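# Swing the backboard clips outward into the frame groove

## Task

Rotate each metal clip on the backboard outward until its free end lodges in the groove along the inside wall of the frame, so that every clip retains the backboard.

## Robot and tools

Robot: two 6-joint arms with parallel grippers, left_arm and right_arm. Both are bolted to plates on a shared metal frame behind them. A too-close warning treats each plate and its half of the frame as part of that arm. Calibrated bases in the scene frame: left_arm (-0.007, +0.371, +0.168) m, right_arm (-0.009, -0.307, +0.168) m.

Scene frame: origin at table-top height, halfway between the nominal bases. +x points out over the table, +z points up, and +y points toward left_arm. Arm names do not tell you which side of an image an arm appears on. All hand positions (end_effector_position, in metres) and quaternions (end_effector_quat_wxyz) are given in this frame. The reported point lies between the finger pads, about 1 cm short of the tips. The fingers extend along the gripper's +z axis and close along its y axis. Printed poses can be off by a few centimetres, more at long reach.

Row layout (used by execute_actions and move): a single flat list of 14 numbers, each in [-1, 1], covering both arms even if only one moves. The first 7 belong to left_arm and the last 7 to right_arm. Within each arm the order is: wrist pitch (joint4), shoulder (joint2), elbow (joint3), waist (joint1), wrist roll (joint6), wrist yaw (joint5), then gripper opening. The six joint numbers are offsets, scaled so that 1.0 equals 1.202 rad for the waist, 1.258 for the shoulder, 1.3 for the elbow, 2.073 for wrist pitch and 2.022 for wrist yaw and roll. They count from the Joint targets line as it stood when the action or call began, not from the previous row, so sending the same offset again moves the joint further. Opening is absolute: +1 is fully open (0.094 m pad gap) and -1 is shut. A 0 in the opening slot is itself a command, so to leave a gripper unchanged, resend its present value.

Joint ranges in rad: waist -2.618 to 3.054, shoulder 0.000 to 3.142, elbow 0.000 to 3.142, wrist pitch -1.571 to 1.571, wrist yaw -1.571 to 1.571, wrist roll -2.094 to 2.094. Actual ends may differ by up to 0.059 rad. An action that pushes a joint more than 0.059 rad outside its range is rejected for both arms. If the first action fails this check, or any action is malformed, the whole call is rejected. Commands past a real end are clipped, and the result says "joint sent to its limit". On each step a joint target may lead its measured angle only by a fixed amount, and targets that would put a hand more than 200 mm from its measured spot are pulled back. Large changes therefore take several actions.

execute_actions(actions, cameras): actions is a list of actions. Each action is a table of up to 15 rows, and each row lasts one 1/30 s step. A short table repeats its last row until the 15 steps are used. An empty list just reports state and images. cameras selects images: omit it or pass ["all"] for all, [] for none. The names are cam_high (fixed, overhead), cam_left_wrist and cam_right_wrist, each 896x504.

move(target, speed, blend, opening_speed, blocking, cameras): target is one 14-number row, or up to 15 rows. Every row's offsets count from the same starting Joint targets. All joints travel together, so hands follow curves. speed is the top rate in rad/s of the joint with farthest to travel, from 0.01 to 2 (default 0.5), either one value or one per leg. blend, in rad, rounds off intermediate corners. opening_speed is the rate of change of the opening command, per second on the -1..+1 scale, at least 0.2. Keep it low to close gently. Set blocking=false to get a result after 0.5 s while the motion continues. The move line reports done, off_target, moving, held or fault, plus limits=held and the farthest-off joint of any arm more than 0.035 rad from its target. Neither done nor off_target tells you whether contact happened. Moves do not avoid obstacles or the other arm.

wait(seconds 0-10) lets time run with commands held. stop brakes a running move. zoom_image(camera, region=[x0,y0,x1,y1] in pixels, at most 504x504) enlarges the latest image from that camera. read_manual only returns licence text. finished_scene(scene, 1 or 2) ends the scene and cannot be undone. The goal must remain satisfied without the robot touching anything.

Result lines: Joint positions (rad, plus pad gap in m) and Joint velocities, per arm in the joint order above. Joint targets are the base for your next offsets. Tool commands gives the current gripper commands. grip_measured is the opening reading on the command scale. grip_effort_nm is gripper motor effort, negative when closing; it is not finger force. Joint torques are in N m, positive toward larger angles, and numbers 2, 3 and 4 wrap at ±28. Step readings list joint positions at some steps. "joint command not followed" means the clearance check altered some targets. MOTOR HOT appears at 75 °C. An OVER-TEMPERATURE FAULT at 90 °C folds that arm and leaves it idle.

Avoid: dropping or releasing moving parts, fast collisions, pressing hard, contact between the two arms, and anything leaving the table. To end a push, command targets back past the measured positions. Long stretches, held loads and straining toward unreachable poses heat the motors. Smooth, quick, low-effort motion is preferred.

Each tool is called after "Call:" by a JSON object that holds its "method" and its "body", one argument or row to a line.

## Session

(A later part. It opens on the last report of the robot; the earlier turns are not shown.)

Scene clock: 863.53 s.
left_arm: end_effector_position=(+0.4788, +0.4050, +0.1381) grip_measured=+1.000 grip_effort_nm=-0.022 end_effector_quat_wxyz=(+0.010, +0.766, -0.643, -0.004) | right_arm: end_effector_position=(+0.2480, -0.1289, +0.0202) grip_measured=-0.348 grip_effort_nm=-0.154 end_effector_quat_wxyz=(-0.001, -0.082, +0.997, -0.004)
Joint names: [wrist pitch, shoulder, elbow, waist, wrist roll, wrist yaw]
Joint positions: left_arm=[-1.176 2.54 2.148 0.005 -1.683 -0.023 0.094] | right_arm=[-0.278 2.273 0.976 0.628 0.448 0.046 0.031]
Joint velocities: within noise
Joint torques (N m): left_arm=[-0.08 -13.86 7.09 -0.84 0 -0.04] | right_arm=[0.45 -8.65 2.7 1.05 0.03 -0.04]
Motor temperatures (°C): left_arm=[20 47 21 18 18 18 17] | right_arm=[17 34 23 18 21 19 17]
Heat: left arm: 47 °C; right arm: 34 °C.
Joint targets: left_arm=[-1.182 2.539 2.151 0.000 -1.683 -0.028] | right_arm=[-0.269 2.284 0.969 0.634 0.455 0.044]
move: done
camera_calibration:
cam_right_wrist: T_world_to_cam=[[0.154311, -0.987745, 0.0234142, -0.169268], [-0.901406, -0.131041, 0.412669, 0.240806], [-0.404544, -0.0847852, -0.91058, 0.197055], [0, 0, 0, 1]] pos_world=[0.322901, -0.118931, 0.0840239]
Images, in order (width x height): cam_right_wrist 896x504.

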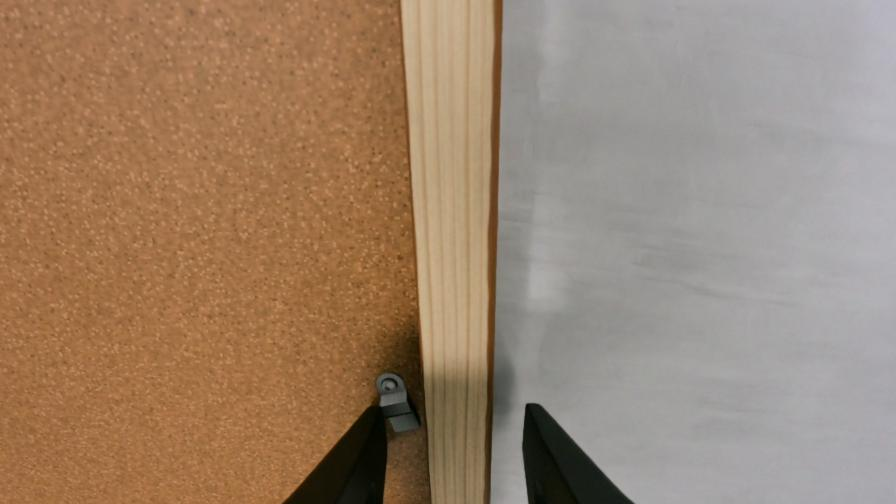

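Call:
{"method": "move", "body": {
  "target": [
    [0,0,0,0,0,0,1, 0,0,0,0,0,0,-0.1],
    [0,0,0,0,0,0,1, 0,-0.05,0.033,0,0,0,-0.1],
    [0,0,0,0,0,0,1, -0.002,0.006,0.033,0,0,0,-0.1]
  ],
  "speed": 0.15,
  "opening_speed": 0.5,
  "cameras": ["cam_right_wrist"]
}}

Scene clock: 870.70 s.
left_arm: end_effector_position=(+0.4788, +0.4050, +0.1381) grip_measured=+1.000 grip_effort_nm=-0.022 end_effector_quat_wxyz=(+0.010, +0.766, -0.643, -0.004) | right_arm: end_effector_position=(+0.2545, -0.1243, +0.0197) grip_measured=-0.102 grip_effort_nm=0.061 end_effector_quat_wxyz=(+0.006, -0.081, +0.997, +0.000)
Joint names: [wrist pitch, shoulder, elbow, waist, wrist roll, wrist yaw]
Joint positions: left_arm=[-1.176 2.54 2.148 0.005 -1.683 -0.023 0.094] | right_arm=[-0.274 2.283 0.996 0.628 0.448 0.046 0.042]
Joint velocities: within noise
Joint torques (N m): left_arm=[-0.11 -13.75 7.05 -0.81 0 -0.05] | right_arm=[0.38 -9.05 4.41 1.07 0.04 -0.04]
Motor temperatures (°C): left_arm=[20 47 21 18 18 18 17] | right_arm=[17 32 23 18 21 19 17]
Heat: left arm: 47 °C; right arm: 32 °C.
Joint targets: left_arm=[-1.182 2.539 2.151 0.000 -1.683 -0.028] | right_arm=[-0.273 2.291 1.012 0.634 0.455 0.044]
move: done
camera_calibration:
cam_right_wrist: T_world_to_cam=[[0.153479, -0.988008, 0.0168584, -0.165436], [-0.906434, -0.133973, 0.400535, 0.248582], [-0.393473, -0.0767547, -0.916126, 0.197991], [0, 0, 0, 1]] pos_world=[0.328619, -0.114952, 0.0846083]
Images, in order (width x height): cam_right_wrist 896x504.

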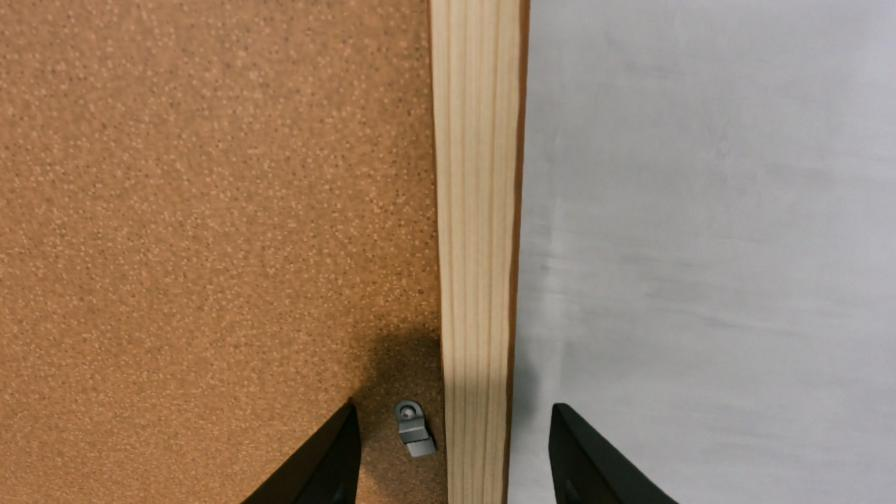

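Call:
{"method": "move", "body": {
  "target": [
    [0,0,0,0,0,0,1, 0,-0.05,-0.031,0,0,0,-0.1],
    [0,0,0,0,0,0,1, 0,-0.004,-0.031,0,0,0,-0.1]
  ],
  "speed": 0.15,
  "opening_speed": 0.5,
  "cameras": ["cam_right_wrist"]
}}

Scene clock: 880.63 s.
left_arm: end_effector_position=(+0.4788, +0.4050, +0.1381) grip_measured=+1.000 grip_effort_nm=-0.027 end_effector_quat_wxyz=(+0.010, +0.766, -0.643, -0.004) | right_arm: end_effector_position=(+0.2507, -0.1270, +0.0199) grip_measured=-0.102 grip_effort_nm=0.066 end_effector_quat_wxyz=(+0.003, -0.081, +0.997, -0.002)
Joint names: [wrist pitch, shoulder, elbow, waist, wrist roll, wrist yaw]
Joint positions: left_arm=[-1.176 2.54 2.148 0.005 -1.683 -0.023 0.094] | right_arm=[-0.274 2.276 0.982 0.628 0.448 0.046 0.042]
Joint velocities: within noise
Joint torques (N m): left_arm=[-0.11 -13.86 7.17 -0.8 -0.01 -0.02] | right_arm=[0.38 -8.84 2.44 1.02 0.04 -0.03]
Motor temperatures (°C): left_arm=[20 48 21 18 18 18 17] | right_arm=[17 32 23 18 21 19 17]
Heat: left arm: 48 °C; right arm: 32 °C.
Joint targets: left_arm=[-1.182 2.539 2.151 0.000 -1.683 -0.028] | right_arm=[-0.274 2.286 0.971 0.634 0.455 0.044]
move: done
camera_calibration:
cam_right_wrist: T_world_to_cam=[[0.153875, -0.987887, 0.0200538, -0.167663], [-0.904003, -0.132558, 0.406457, 0.24412], [-0.398875, -0.0806721, -0.91345, 0.197258], [0, 0, 0, 1]] pos_world=[0.325166, -0.117359, 0.0843228]
Images, in order (width x height): cam_right_wrist 896x504.

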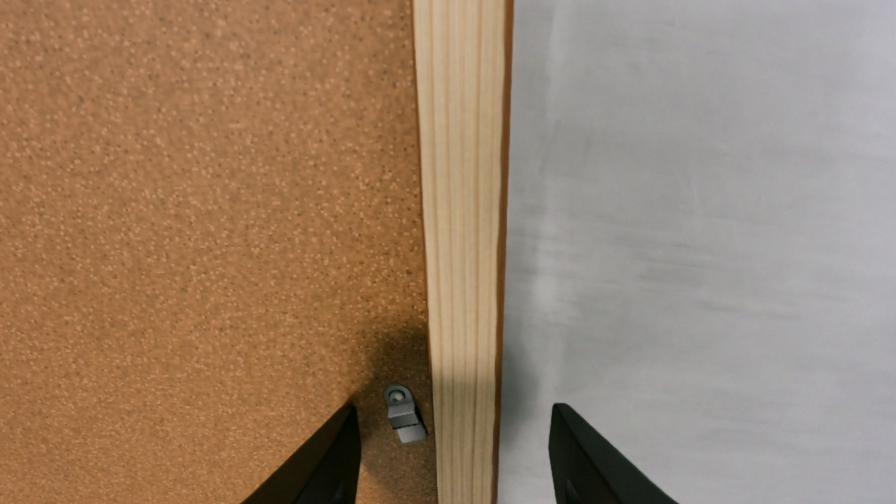

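Call:
{"method": "move", "body": {
  "target": [
    [0,0,0,0,0,0,1, 0,0,0,0,0,0,-0.1],
    [0,0,0,0,0,0,1, 0,0,0,0,0,0,-0.6]
  ],
  "speed": 0.1,
  "opening_speed": 0.3,
  "cameras": ["cam_right_wrist"]
}}

Call:
{"method": "zoom_image", "body": {
  "camera": "cam_right_wrist",
  "region": [340, 330, 540, 480]
}}

Scene clock: 886.83 s.
left_arm: end_effector_position=(+0.4788, +0.4050, +0.1381) grip_measured=+1.000 grip_effort_nm=-0.027 end_effector_quat_wxyz=(+0.010, +0.766, -0.643, -0.004) | right_arm: end_effector_position=(+0.2501, -0.1260, +0.0199) grip_measured=-0.596 grip_effort_nm=-0.232 end_effector_quat_wxyz=(+0.001, -0.081, +0.997, +0.001)
Joint names: [wrist pitch, shoulder, elbow, waist, wrist roll, wrist yaw]
Joint positions: left_arm=[-1.176 2.54 2.148 0.005 -1.683 -0.023 0.094] | right_arm=[-0.274 2.276 0.982 0.628 0.448 0.039 0.019]
Joint velocities: within noise
Joint torques (N m): left_arm=[-0.13 -13.94 7.1 -0.76 0.03 -0.04] | right_arm=[0.38 -8.84 2.44 1.07 0.05 0.03]
Motor temperatures (°C): left_arm=[20 48 21 18 18 18 17] | right_arm=[17 32 23 18 21 19 17]
Heat: left arm: 48 °C; right arm: 32 °C.
Joint targets: left_arm=[-1.182 2.539 2.151 0.000 -1.683 -0.028] | right_arm=[-0.273 2.286 0.971 0.634 0.455 0.044]
move: done
camera_calibration:
cam_right_wrist: T_world_to_cam=[[0.153937, -0.987981, 0.0140661, -0.166492], [-0.902612, -0.134816, 0.408798, 0.243046], [-0.401988, -0.0756253, -0.912517, 0.198498], [0, 0, 0, 1]] pos_world=[0.324799, -0.116713, 0.0841178]
Images, in order (width x height): cam_right_wrist 896x504.

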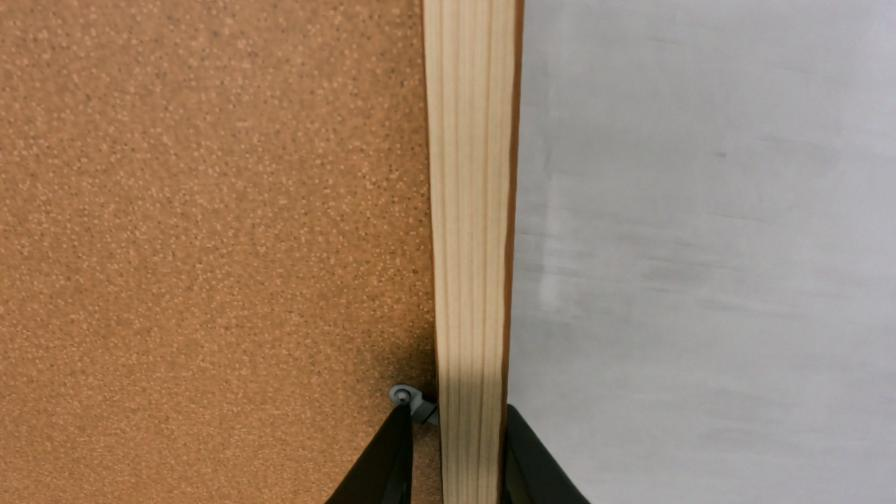

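Scaled by 2.520.

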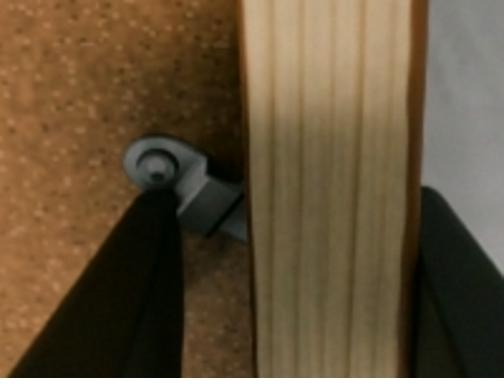

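Call:
{"method": "move", "body": {
  "target": [
    [0,0,0,0,0,0,1, 0,0,0,0,0,0,-0.6],
    [0,0,0,0,0,0,1, 0,0,0,0,0,0,-0.66]
  ],
  "speed": 0.1,
  "opening_speed": 0.3,
  "cameras": ["cam_right_wrist"]
}}

Call:
{"method": "zoom_image", "body": {
  "camera": "cam_right_wrist",
  "region": [340, 330, 540, 480]
}}

Scene clock: 891.00 s.
left_arm: end_effector_position=(+0.4788, +0.4050, +0.1381) grip_measured=+1.000 grip_effort_nm=-0.032 end_effector_quat_wxyz=(+0.010, +0.766, -0.643, -0.004) | right_arm: end_effector_position=(+0.2500, -0.1263, +0.0199) grip_measured=-0.655 grip_effort_nm=-0.335 end_effector_quat_wxyz=(+0.001, -0.081, +0.997, +0.000)
Joint names: [wrist pitch, shoulder, elbow, waist, wrist roll, wrist yaw]
Joint positions: left_arm=[-1.176 2.54 2.148 0.005 -1.683 -0.023 0.094] | right_arm=[-0.275 2.276 0.982 0.628 0.448 0.041 0.016]
Joint velocities: within noise
Joint torques (N m): left_arm=[-0.1 -13.85 7.04 -0.77 0.03 0] | right_arm=[0.38 -8.8 2.45 1.03 0.03 0.02]
Motor temperatures (°C): left_arm=[20 48 21 18 18 18 17] | right_arm=[17 32 23 18 21 19 17]
Heat: left arm: 48 °C; right arm: 32 °C.
Joint targets: left_arm=[-1.182 2.539 2.151 0.000 -1.683 -0.028] | right_arm=[-0.273 2.286 0.971 0.634 0.455 0.044]
move: done
camera_calibration:
cam_right_wrist: T_world_to_cam=[[0.153983, -0.98795, 0.0155974, -0.166838], [-0.902492, -0.134202, 0.409264, 0.242935], [-0.40224, -0.0770964, -0.912283, 0.198298], [0, 0, 0, 1]] pos_world=[0.324701, -0.116937, 0.0840815]
Images, in order (width x height): cam_right_wrist 896x504.

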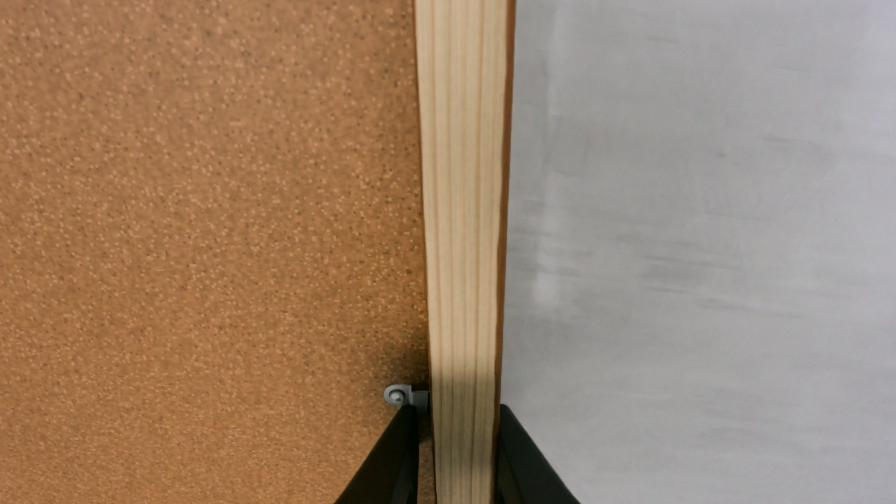

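Scaled by 2.520.

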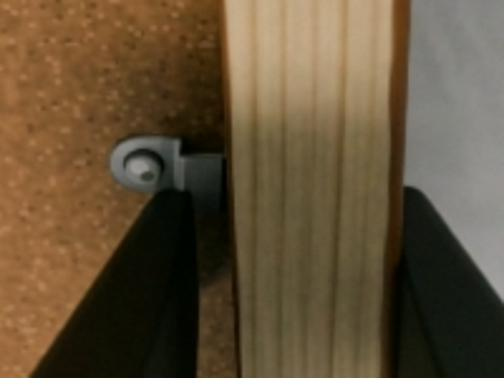

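Call:
{"method": "move", "body": {
  "target": [
    [0,0,0,0,0,0,1, 0,0,0,0,0,0,-0.4],
    [0,0,0,0,0,0,1, -0.037,-0.107,0,0,0,0,-0.4]
  ],
  "speed": 0.25,
  "opening_speed": 0.5,
  "cameras": ["cam_right_wrist"]
}}

Call:
{"method": "move", "body": {
  "target": [0,0,0,0,0,0,1, -0.1748,0.2906,0.5223,0.2762,0.1637,0,0.1],
  "speed": 0.7,
  "opening_speed": 0.6,
  "cameras": ["cam_right_wrist"]
}}

Scene clock: 905.20 s.
left_arm: end_effector_position=(+0.4788, +0.4050, +0.1381) grip_measured=+1.000 grip_effort_nm=-0.022 end_effector_quat_wxyz=(+0.010, +0.766, -0.643, -0.004) | right_arm: end_effector_position=(+0.2578, -0.1223, +0.0499) grip_measured=-0.402 grip_effort_nm=0.061 end_effector_quat_wxyz=(+0.016, -0.081, +0.997, +0.009)
Joint names: [wrist pitch, shoulder, elbow, waist, wrist roll, wrist yaw]
Joint positions: left_arm=[-1.176 2.54 2.148 0.005 -1.683 -0.023 0.094] | right_arm=[-0.341 2.176 0.982 0.628 0.448 0.041 0.028]
Joint velocities: within noise
Joint torques (N m): left_arm=[-0.12 -13.89 6.99 -0.81 0.02 -0.03] | right_arm=[0.36 -11.77 2.91 1.03 0.04 0.03]
Motor temperatures (°C): left_arm=[20 48 21 18 18 18 17] | right_arm=[17 32 22 18 21 19 17]
Heat: left arm: 48 °C; right arm: 32 °C.
Joint targets: left_arm=[-1.182 2.539 2.151 0.000 -1.683 -0.028] | right_arm=[-0.350 2.152 0.971 0.634 0.455 0.044]
move: done
camera_calibration:
cam_right_wrist: T_world_to_cam=[[0.152418, -0.988316, 0.000611476, -0.163405], [-0.913661, -0.140669, 0.381359, 0.241802], [-0.376818, -0.0586847, -0.924427, 0.225415], [0, 0, 0, 1]] pos_world=[0.330772, -0.114254, 0.116266]
Images, in order (width x height): cam_right_wrist 896x504.

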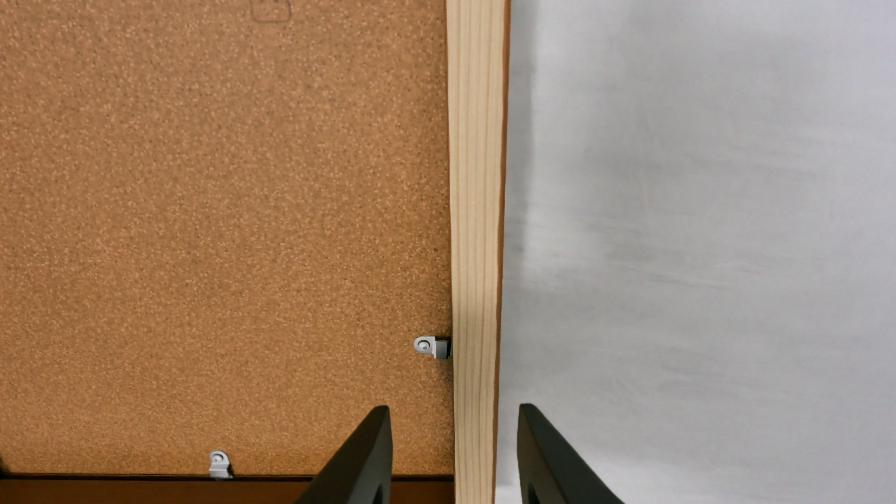

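Scene clock: 906.97 s.
left_arm: end_effector_position=(+0.4788, +0.4050, +0.1381) grip_measured=+1.000 grip_effort_nm=-0.032 end_effector_quat_wxyz=(+0.010, +0.766, -0.643, -0.004) | right_arm: end_effector_position=(+0.2442, +0.0440, +0.0511) grip_measured=+0.098 grip_effort_nm=0.056 end_effector_quat_wxyz=(+0.002, -0.086, +0.996, +0.000)
Joint names: [wrist pitch, shoulder, elbow, waist, wrist roll, wrist yaw]
Joint positions: left_arm=[-1.176 2.54 2.148 0.005 -1.683 -0.023 0.094] | right_arm=[-0.702 2.503 1.624 0.967 0.778 0.041 0.052]
Joint velocities: within noise
Joint torques (N m): left_arm=[-0.1 -13.75 7.05 -0.8 0.02 -0.01] | right_arm=[0.29 -11.64 6.63 0.44 0.04 0.03]
Motor temperatures (°C): left_arm=[20 48 21 18 18 18 17] | right_arm=[17 32 23 18 21 19 17]
Heat: left arm: 48 °C; right arm: 32 °C.
Joint targets: left_arm=[-1.182 2.539 2.151 0.000 -1.683 -0.028] | right_arm=[-0.712 2.517 1.650 0.966 0.786 0.044]
move: done
camera_calibration:
cam_right_wrist: T_world_to_cam=[[0.163193, -0.986467, 0.0158384, -0.000447429], [-0.902102, -0.142698, 0.407245, 0.248221], [-0.399474, -0.0807475, -0.913181, 0.237103], [0, 0, 0, 1]] pos_world=[0.31871, 0.0541247, 0.115438]
Images, in order (width x height): cam_right_wrist 896x504.

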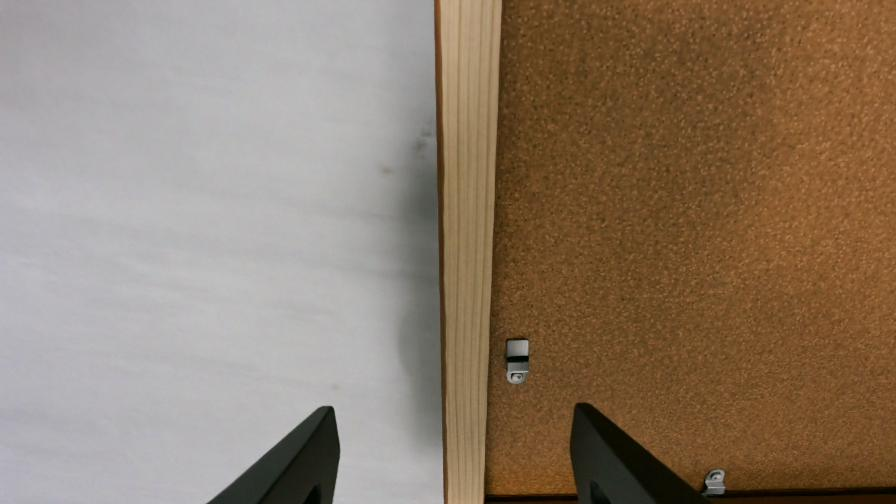

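Call:
{"method": "move", "body": {
  "target": [0,0,0,0,0,0,1, 0.041,0.0238,-0.0538,-0.0092,0,0,0.1],
  "speed": 0.2,
  "cameras": ["cam_right_wrist"]
}}

Scene clock: 920.97 s.
left_arm: end_effector_position=(+0.4788, +0.4050, +0.1381) grip_measured=+1.000 grip_effort_nm=-0.027 end_effector_quat_wxyz=(+0.010, +0.766, -0.643, -0.004) | right_arm: end_effector_position=(+0.2418, +0.0382, +0.0298) grip_measured=+0.098 grip_effort_nm=0.061 end_effector_quat_wxyz=(+0.001, -0.083, +0.997, -0.001)
Joint names: [wrist pitch, shoulder, elbow, waist, wrist roll, wrist yaw]
Joint positions: left_arm=[-1.176 2.54 2.148 0.005 -1.683 -0.023 0.094] | right_arm=[-0.637 2.538 1.59 0.962 0.779 0.041 0.052]
Joint velocities: within noise
Joint torques (N m): left_arm=[-0.13 -13.79 7.06 -0.83 0.02 -0.04] | right_arm=[0.46 -12.15 3.79 -0.02 0.03 0.02]
Motor temperatures (°C): left_arm=[20 48 21 18 18 18 17] | right_arm=[17 32 23 18 21 19 17]
Heat: left arm: 48 °C; right arm: 32 °C.
Joint targets: left_arm=[-1.182 2.539 2.151 0.000 -1.683 -0.028] | right_arm=[-0.627 2.547 1.580 0.955 0.786 0.044]
move: done
camera_calibration:
cam_right_wrist: T_world_to_cam=[[0.157357, -0.987366, 0.0186272, -0.00415079], [-0.901952, -0.136012, 0.409857, 0.253533], [-0.402145, -0.0812946, -0.91196, 0.216865], [0, 0, 0, 1]] pos_world=[0.316539, 0.0480152, 0.0939375]
Images, in order (width x height): cam_right_wrist 896x504.

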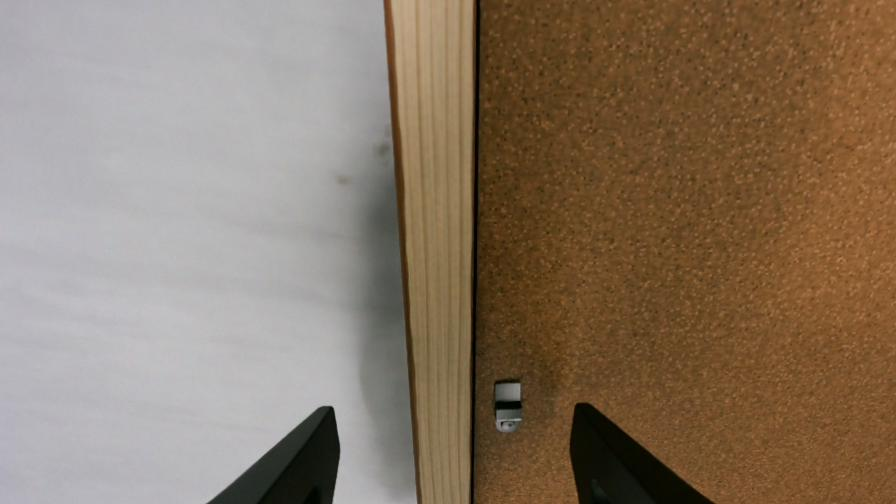

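Call:
{"method": "move", "body": {
  "target": [
    [0,0,0,0,0,0,1, 0.0101,0.0238,0,0,0,0,0.1],
    [0,0,0,0,0,0,1, 0.0101,0.0238,0,0,0,0,-0.4]
  ],
  "speed": 0.1,
  "opening_speed": 0.4,
  "cameras": ["cam_right_wrist"]
}}

Scene clock: 928.30 s.
left_arm: end_effector_position=(+0.4788, +0.4050, +0.1381) grip_measured=+1.000 grip_effort_nm=-0.022 end_effector_quat_wxyz=(+0.010, +0.766, -0.643, -0.004) | right_arm: end_effector_position=(+0.2413, +0.0365, +0.0211) grip_measured=-0.398 grip_effort_nm=-0.164 end_effector_quat_wxyz=(+0.001, -0.083, +0.997, -0.005)
Joint names: [wrist pitch, shoulder, elbow, waist, wrist roll, wrist yaw]
Joint positions: left_arm=[-1.176 2.54 2.148 0.005 -1.683 -0.023 0.094] | right_arm=[-0.621 2.559 1.59 0.962 0.78 0.046 0.028]
Joint velocities: within noise
Joint torques (N m): left_arm=[-0.08 -13.87 7.05 -0.81 0.06 -0.03] | right_arm=[0.52 -11.34 3.71 -0.06 0.02 -0.04]
Motor temperatures (°C): left_arm=[20 48 21 18 18 18 17] | right_arm=[17 32 23 18 21 19 17]
Heat: left arm: 48 °C; right arm: 32 °C.
Joint targets: left_arm=[-1.182 2.539 2.151 0.000 -1.683 -0.028] | right_arm=[-0.606 2.577 1.580 0.955 0.786 0.044]
move: done
camera_calibration:
cam_right_wrist: T_world_to_cam=[[0.156799, -0.987291, 0.0259048, -0.00553842], [-0.902395, -0.132558, 0.410015, 0.256422], [-0.40137, -0.0876663, -0.911711, 0.208624], [0, 0, 0, 1]] pos_world=[0.315998, 0.0468121, 0.0852116]
Images, in order (width x height): cam_right_wrist 896x504.

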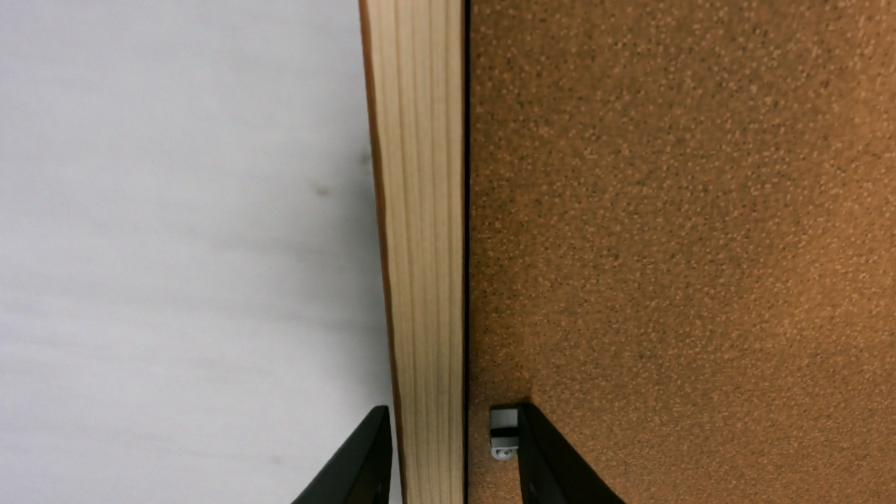

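v=453; squeeze.

Call:
{"method": "move", "body": {
  "target": [
    [0,0,0,0,0,0,1, 0,0,0,0,0,0,-0.4],
    [0,0,0,0,0,0,1, 0,0,0,0,0,0,-0.6]
  ],
  "speed": 0.1,
  "opening_speed": 0.3,
  "cameras": ["cam_right_wrist"]
}}

Call:
{"method": "zoom_image", "body": {
  "camera": "cam_right_wrist",
  "region": [380, 354, 580, 504]
}}

Call:
{"method": "move", "body": {
  "target": [
    [0,0,0,0,0,0,1, 0,0,0,0,0,0,-0.6],
    [0,0,0,0,0,0,1, 0,0,0,0,0,0,-0.655]
  ],
  "speed": 0.1,
  "opening_speed": 0.3,
  "cameras": ["cam_right_wrist"]
}}

Call:
{"method": "zoom_image", "body": {
  "camera": "cam_right_wrist",
  "region": [380, 354, 580, 504]
}}

Scene clock: 934.77 s.
left_arm: end_effector_position=(+0.4788, +0.4050, +0.1381) grip_measured=+1.000 grip_effort_nm=-0.032 end_effector_quat_wxyz=(+0.010, +0.766, -0.643, -0.004) | right_arm: end_effector_position=(+0.2418, +0.0368, +0.0211) grip_measured=-0.596 grip_effort_nm=-0.276 end_effector_quat_wxyz=(+0.000, -0.082, +0.997, -0.003)
Joint names: [wrist pitch, shoulder, elbow, waist, wrist roll, wrist yaw]
Joint positions: left_arm=[-1.176 2.54 2.148 0.005 -1.683 -0.023 0.094] | right_arm=[-0.619 2.559 1.59 0.96 0.78 0.042 0.019]
Joint velocities: within noise
Joint torques (N m): left_arm=[-0.1 -13.82 7.16 -0.81 0.01 -0.01] | right_arm=[0.5 -11.34 3.74 0.16 0.02 0]
Motor temperatures (°C): left_arm=[20 48 21 18 18 18 17] | right_arm=[17 31 23 18 21 19 17]
Heat: left arm: 48 °C; right arm: 31 °C.
Joint targets: left_arm=[-1.182 2.539 2.151 0.000 -1.683 -0.028] | right_arm=[-0.607 2.577 1.580 0.956 0.786 0.044]
move: done
camera_calibration:
cam_right_wrist: T_world_to_cam=[[0.154865, -0.987681, 0.0224356, -0.00484206], [-0.902077, -0.132109, 0.410859, 0.256792], [-0.402833, -0.0838661, -0.911423, 0.209012], [0, 0, 0, 1]] pos_world=[0.316593, 0.0466712, 0.0851018]
Images, in order (width x height): cam_right_wrist 896x504.

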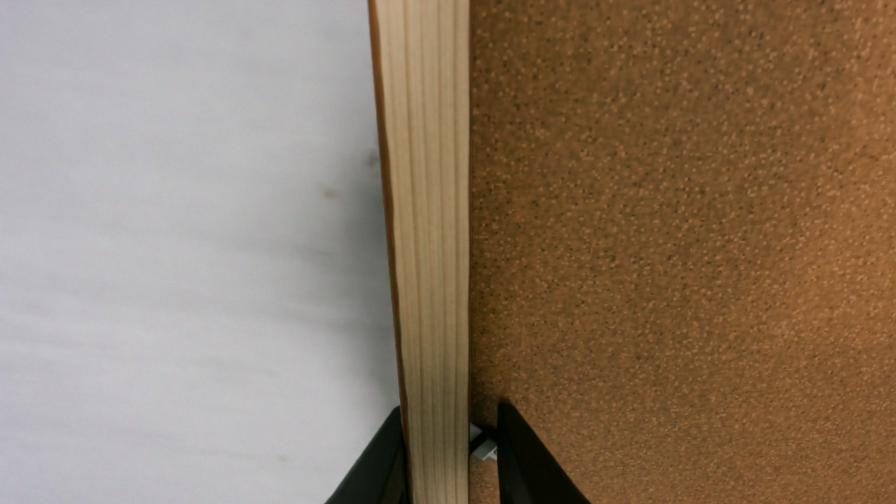

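Scaled by 2.520.

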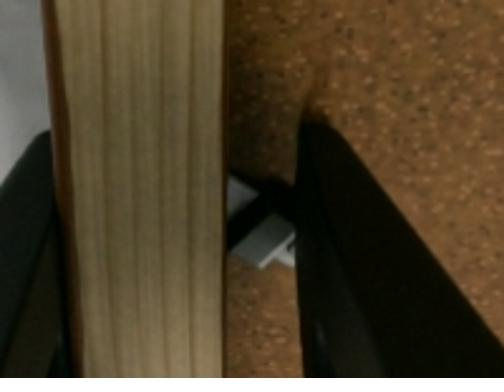

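Scene clock: 935.77 s.
left_arm: end_effector_position=(+0.4788, +0.4050, +0.1381) grip_measured=+1.000 grip_effort_nm=-0.027 end_effector_quat_wxyz=(+0.010, +0.766, -0.643, -0.004) | right_arm: end_effector_position=(+0.2420, +0.0375, +0.0211) grip_measured=-0.648 grip_effort_nm=-0.393 end_effector_quat_wxyz=(+0.001, -0.082, +0.997, -0.002)
Joint names: [wrist pitch, shoulder, elbow, waist, wrist roll, wrist yaw]
Joint positions: left_arm=[-1.176 2.54 2.148 0.005 -1.683 -0.023 0.094] | right_arm=[-0.616 2.559 1.59 0.96 0.78 0.041 0.017]
Joint velocities: within noise
Joint torques (N m): left_arm=[-0.13 -14.05 7.06 -0.83 0.05 -0.01] | right_arm=[0.48 -11.34 3.74 0.13 0.03 0]
Motor temperatures (°C): left_arm=[20 48 21 18 18 18 17] | right_arm=[17 31 23 18 21 19 17]
Heat: left arm: 48 °C; right arm: 31 °C.
Joint targets: left_arm=[-1.182 2.539 2.151 0.000 -1.683 -0.028] | right_arm=[-0.607 2.577 1.580 0.956 0.786 0.044]
move: done
camera_calibration:
cam_right_wrist: T_world_to_cam=[[0.154754, -0.987761, 0.0194685, -0.00408756], [-0.902226, -0.133269, 0.410155, 0.257132], [-0.402541, -0.0810379, -0.911808, 0.208966], [0, 0, 0, 1]] pos_world=[0.316742, 0.0471644, 0.0851529]
Images, in order (width x height): cam_right_wrist 896x504.

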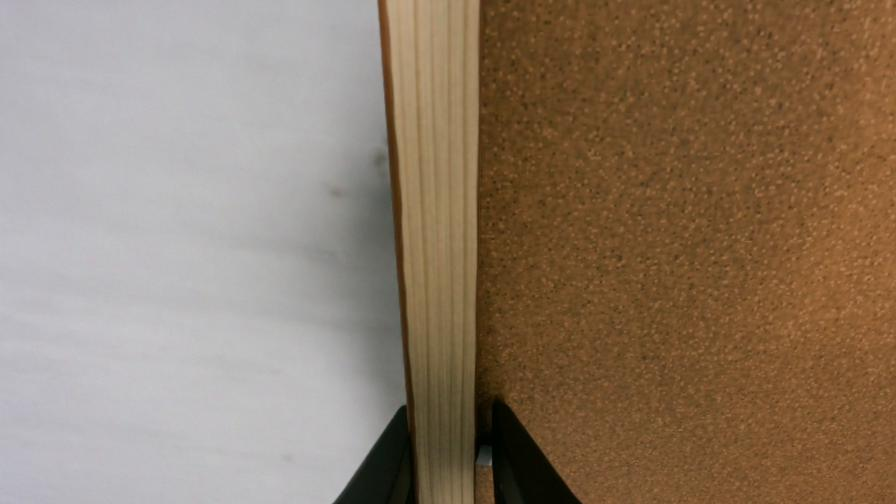

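Scaled by 2.520.

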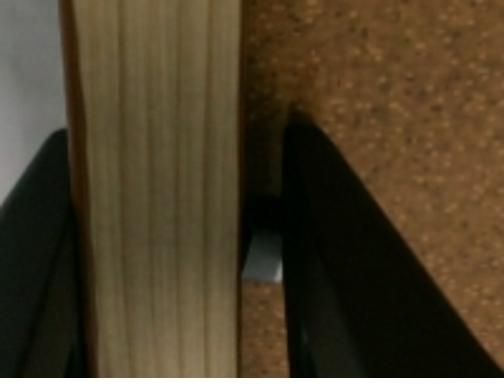

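Call:
{"method": "move", "body": {
  "target": [
    [0,0,0,0,0,0,1, 0,0,0,0,0,0,-0.672],
    [0,0,0,0,0,0,1, 0,0,0,0,0,0,-0.4],
    [0,0,0,0,0,0,1, -0.035,-0.110,0,0,0,0,-0.4]
  ],
  "speed": 0.25,
  "opening_speed": 0.4,
  "cameras": ["cam_right_wrist"]
}}

Call:
{"method": "zoom_image", "body": {
  "camera": "cam_right_wrist",
  "region": [400, 290, 600, 440]
}}

Scene clock: 943.13 s.
left_arm: end_effector_position=(+0.4788, +0.4050, +0.1381) grip_measured=+1.000 grip_effort_nm=-0.022 end_effector_quat_wxyz=(+0.010, +0.766, -0.643, -0.004) | right_arm: end_effector_position=(+0.2484, +0.0453, +0.0596) grip_measured=-0.402 grip_effort_nm=0.066 end_effector_quat_wxyz=(+0.010, -0.079, +0.997, +0.018)
Joint names: [wrist pitch, shoulder, elbow, waist, wrist roll, wrist yaw]
Joint positions: left_arm=[-1.176 2.54 2.148 0.005 -1.683 -0.023 0.094] | right_arm=[-0.669 2.465 1.59 0.957 0.781 0.03 0.028]
Joint velocities: within noise
Joint torques (N m): left_arm=[-0.13 -13.89 6.99 -0.72 0.01 -0.02] | right_arm=[0.33 -15.34 4.07 0.34 0.01 0.12]
Motor temperatures (°C): left_arm=[20 48 21 18 18 18 17] | right_arm=[17 31 23 18 21 19 17]
Heat: left arm: 48 °C; right arm: 31 °C.
Joint targets: left_arm=[-1.182 2.539 2.151 0.000 -1.683 -0.028] | right_arm=[-0.679 2.439 1.580 0.955 0.786 0.044]
move: done
camera_calibration:
cam_right_wrist: T_world_to_cam=[[0.150029, -0.988522, -0.0177796, 0.00531239], [-0.908844, -0.144971, 0.391134, 0.25143], [-0.389222, -0.0425227, -0.920162, 0.242719], [0, 0, 0, 1]] pos_world=[0.322185, 0.0520226, 0.125092]
Images, in order (width x height): cam_right_wrist 896x504.

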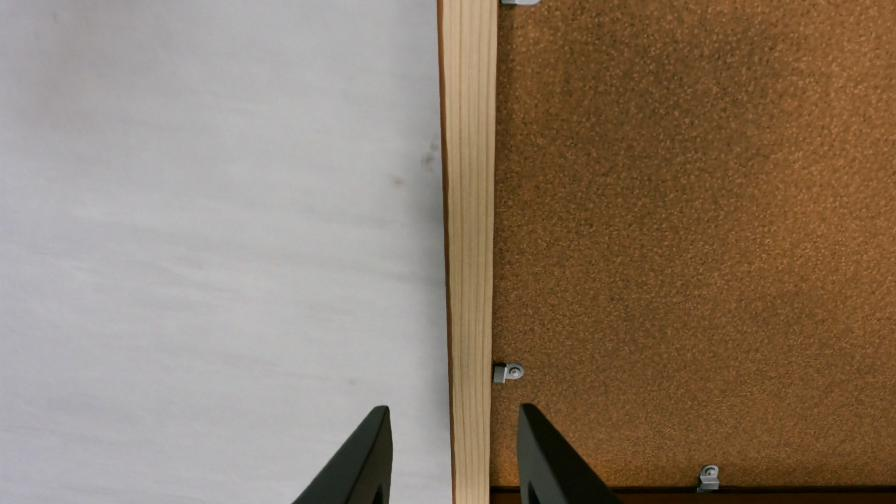

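Scaled by 2.520.

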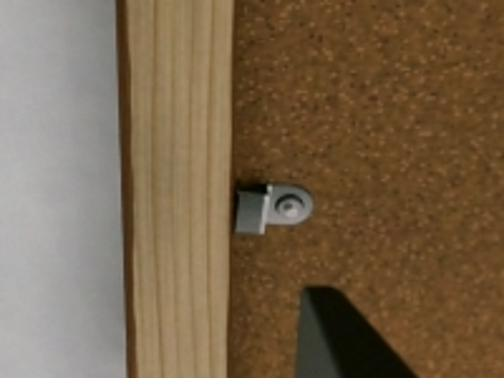

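Call:
{"method": "move", "body": {
  "target": [0,0,0,0,0,0,1,-0.1674,-0.1129,0.1285,-0.2055,-0.1207,0,-0.4],
  "speed": 0.6,
  "cameras": ["cam_right_wrist"]
}}

Call:
{"method": "zoom_image", "body": {
  "camera": "cam_right_wrist",
  "region": [240, 10, 744, 504]
}}

Call:
{"method": "zoom_image", "body": {
  "camera": "cam_right_wrist",
  "region": [220, 260, 420, 400]
}}

Call:
{"method": "zoom_image", "body": {
  "camera": "cam_right_wrist",
  "region": [480, 260, 680, 400]
}}

Call:
{"method": "zoom_image", "body": {
  "camera": "cam_right_wrist",
  "region": [340, 340, 560, 490]
}}

Call:
{"method": "zoom_image", "body": {
  "camera": "cam_right_wrist",
  "region": [490, 90, 690, 230]
}}

Call:
{"method": "zoom_image", "body": {
  "camera": "cam_right_wrist",
  "region": [200, 90, 400, 230]
}}

Call:
{"method": "zoom_image", "body": {
  "camera": "cam_right_wrist",
  "region": [340, 0, 540, 140]
}}

Scene clock: 969.27 s.
left_arm: end_effector_position=(+0.4788, +0.4050, +0.1381) grip_measured=+1.000 grip_effort_nm=-0.022 end_effector_quat_wxyz=(+0.010, +0.766, -0.643, -0.004) | right_arm: end_effector_position=(+0.3236, -0.0407, +0.1457) grip_measured=-0.402 grip_effort_nm=0.061 end_effector_quat_wxyz=(-0.016, -0.069, +0.997, -0.009)
Joint names: [wrist pitch, shoulder, elbow, waist, wrist roll, wrist yaw]
Joint positions: left_arm=[-1.176 2.54 2.148 0.005 -1.683 -0.023 0.094] | right_arm=[-1.017 2.32 1.726 0.703 0.55 0.036 0.028]
Joint velocities: within noise
Joint torques (N m): left_arm=[-0.11 -13.85 7.1 -1.03 0.01 -0.05] | right_arm=[0.2 -14.71 6.75 1.01 -0.11 0.06]
Motor temperatures (°C): left_arm=[20 49 21 18 18 18 17] | right_arm=[17 34 23 18 21 19 17]
Heat: left arm: 49 °C; right arm: 34 °C.
Joint targets: left_arm=[-1.182 2.539 2.151 0.000 -1.683 -0.028] | right_arm=[-1.026 2.297 1.747 0.708 0.542 0.044]
move: done
camera_calibration:
cam_right_wrist: T_world_to_cam=[[0.13021, -0.99097, 0.0319904, -0.090378], [-0.891645, -0.102926, 0.440881, 0.262586], [-0.433607, -0.0859309, -0.896995, 0.356771], [0, 0, 0, 1]] pos_world=[0.4006, -0.0318772, 0.207144]
Images, in order (width x height): cam_right_wrist 896x504.

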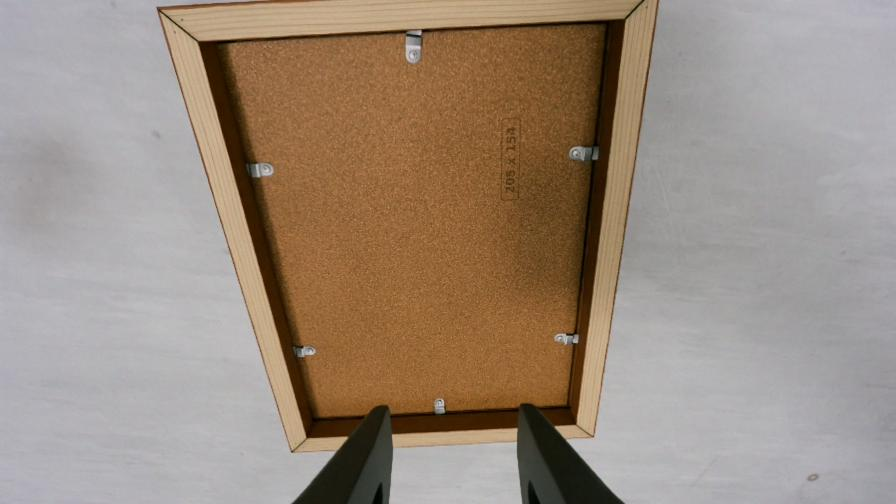

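Scaled by 1.000.

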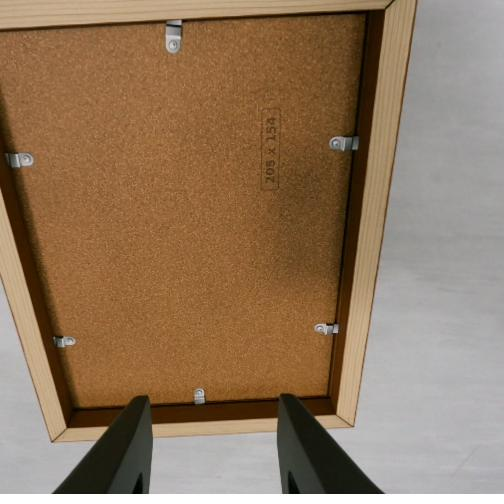

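Scaled by 2.520.

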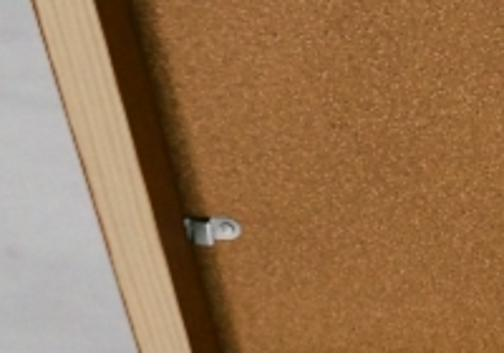

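Scaled by 2.520.

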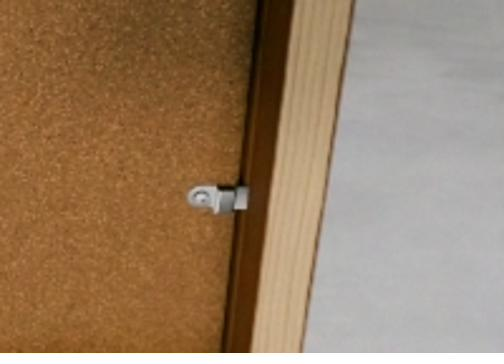

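Scaled by 2.291.

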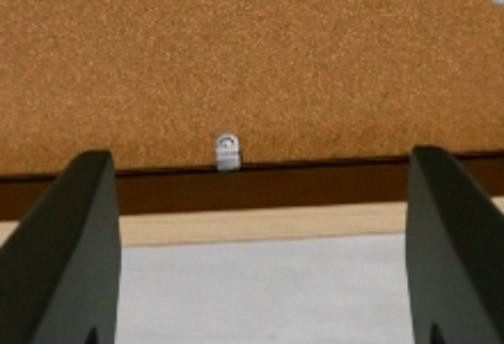

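Scaled by 2.520.

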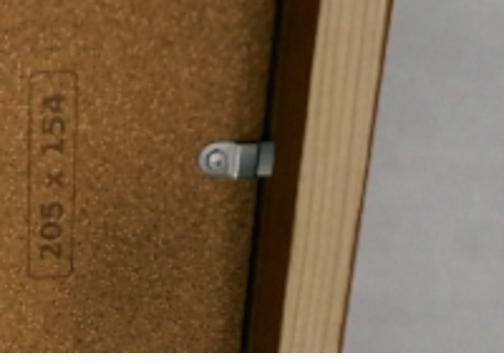

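Scaled by 2.520.

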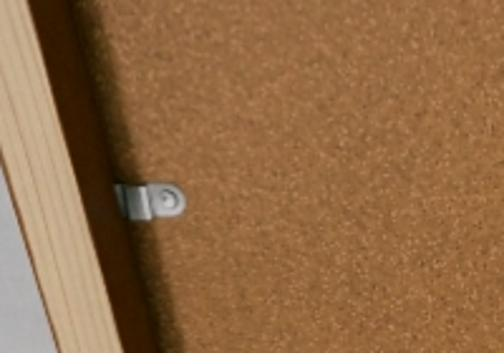

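Scaled by 2.520.

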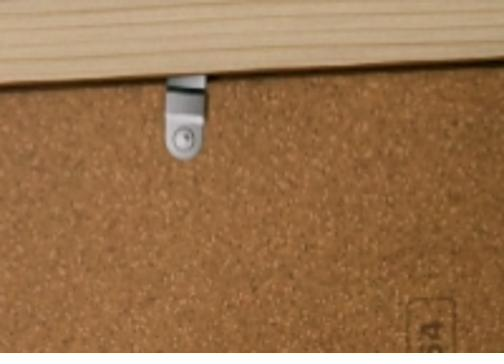

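Call:
{"method": "finished_scene", "body": {
  "scene": 2
}}

The scene is finished: the task was done.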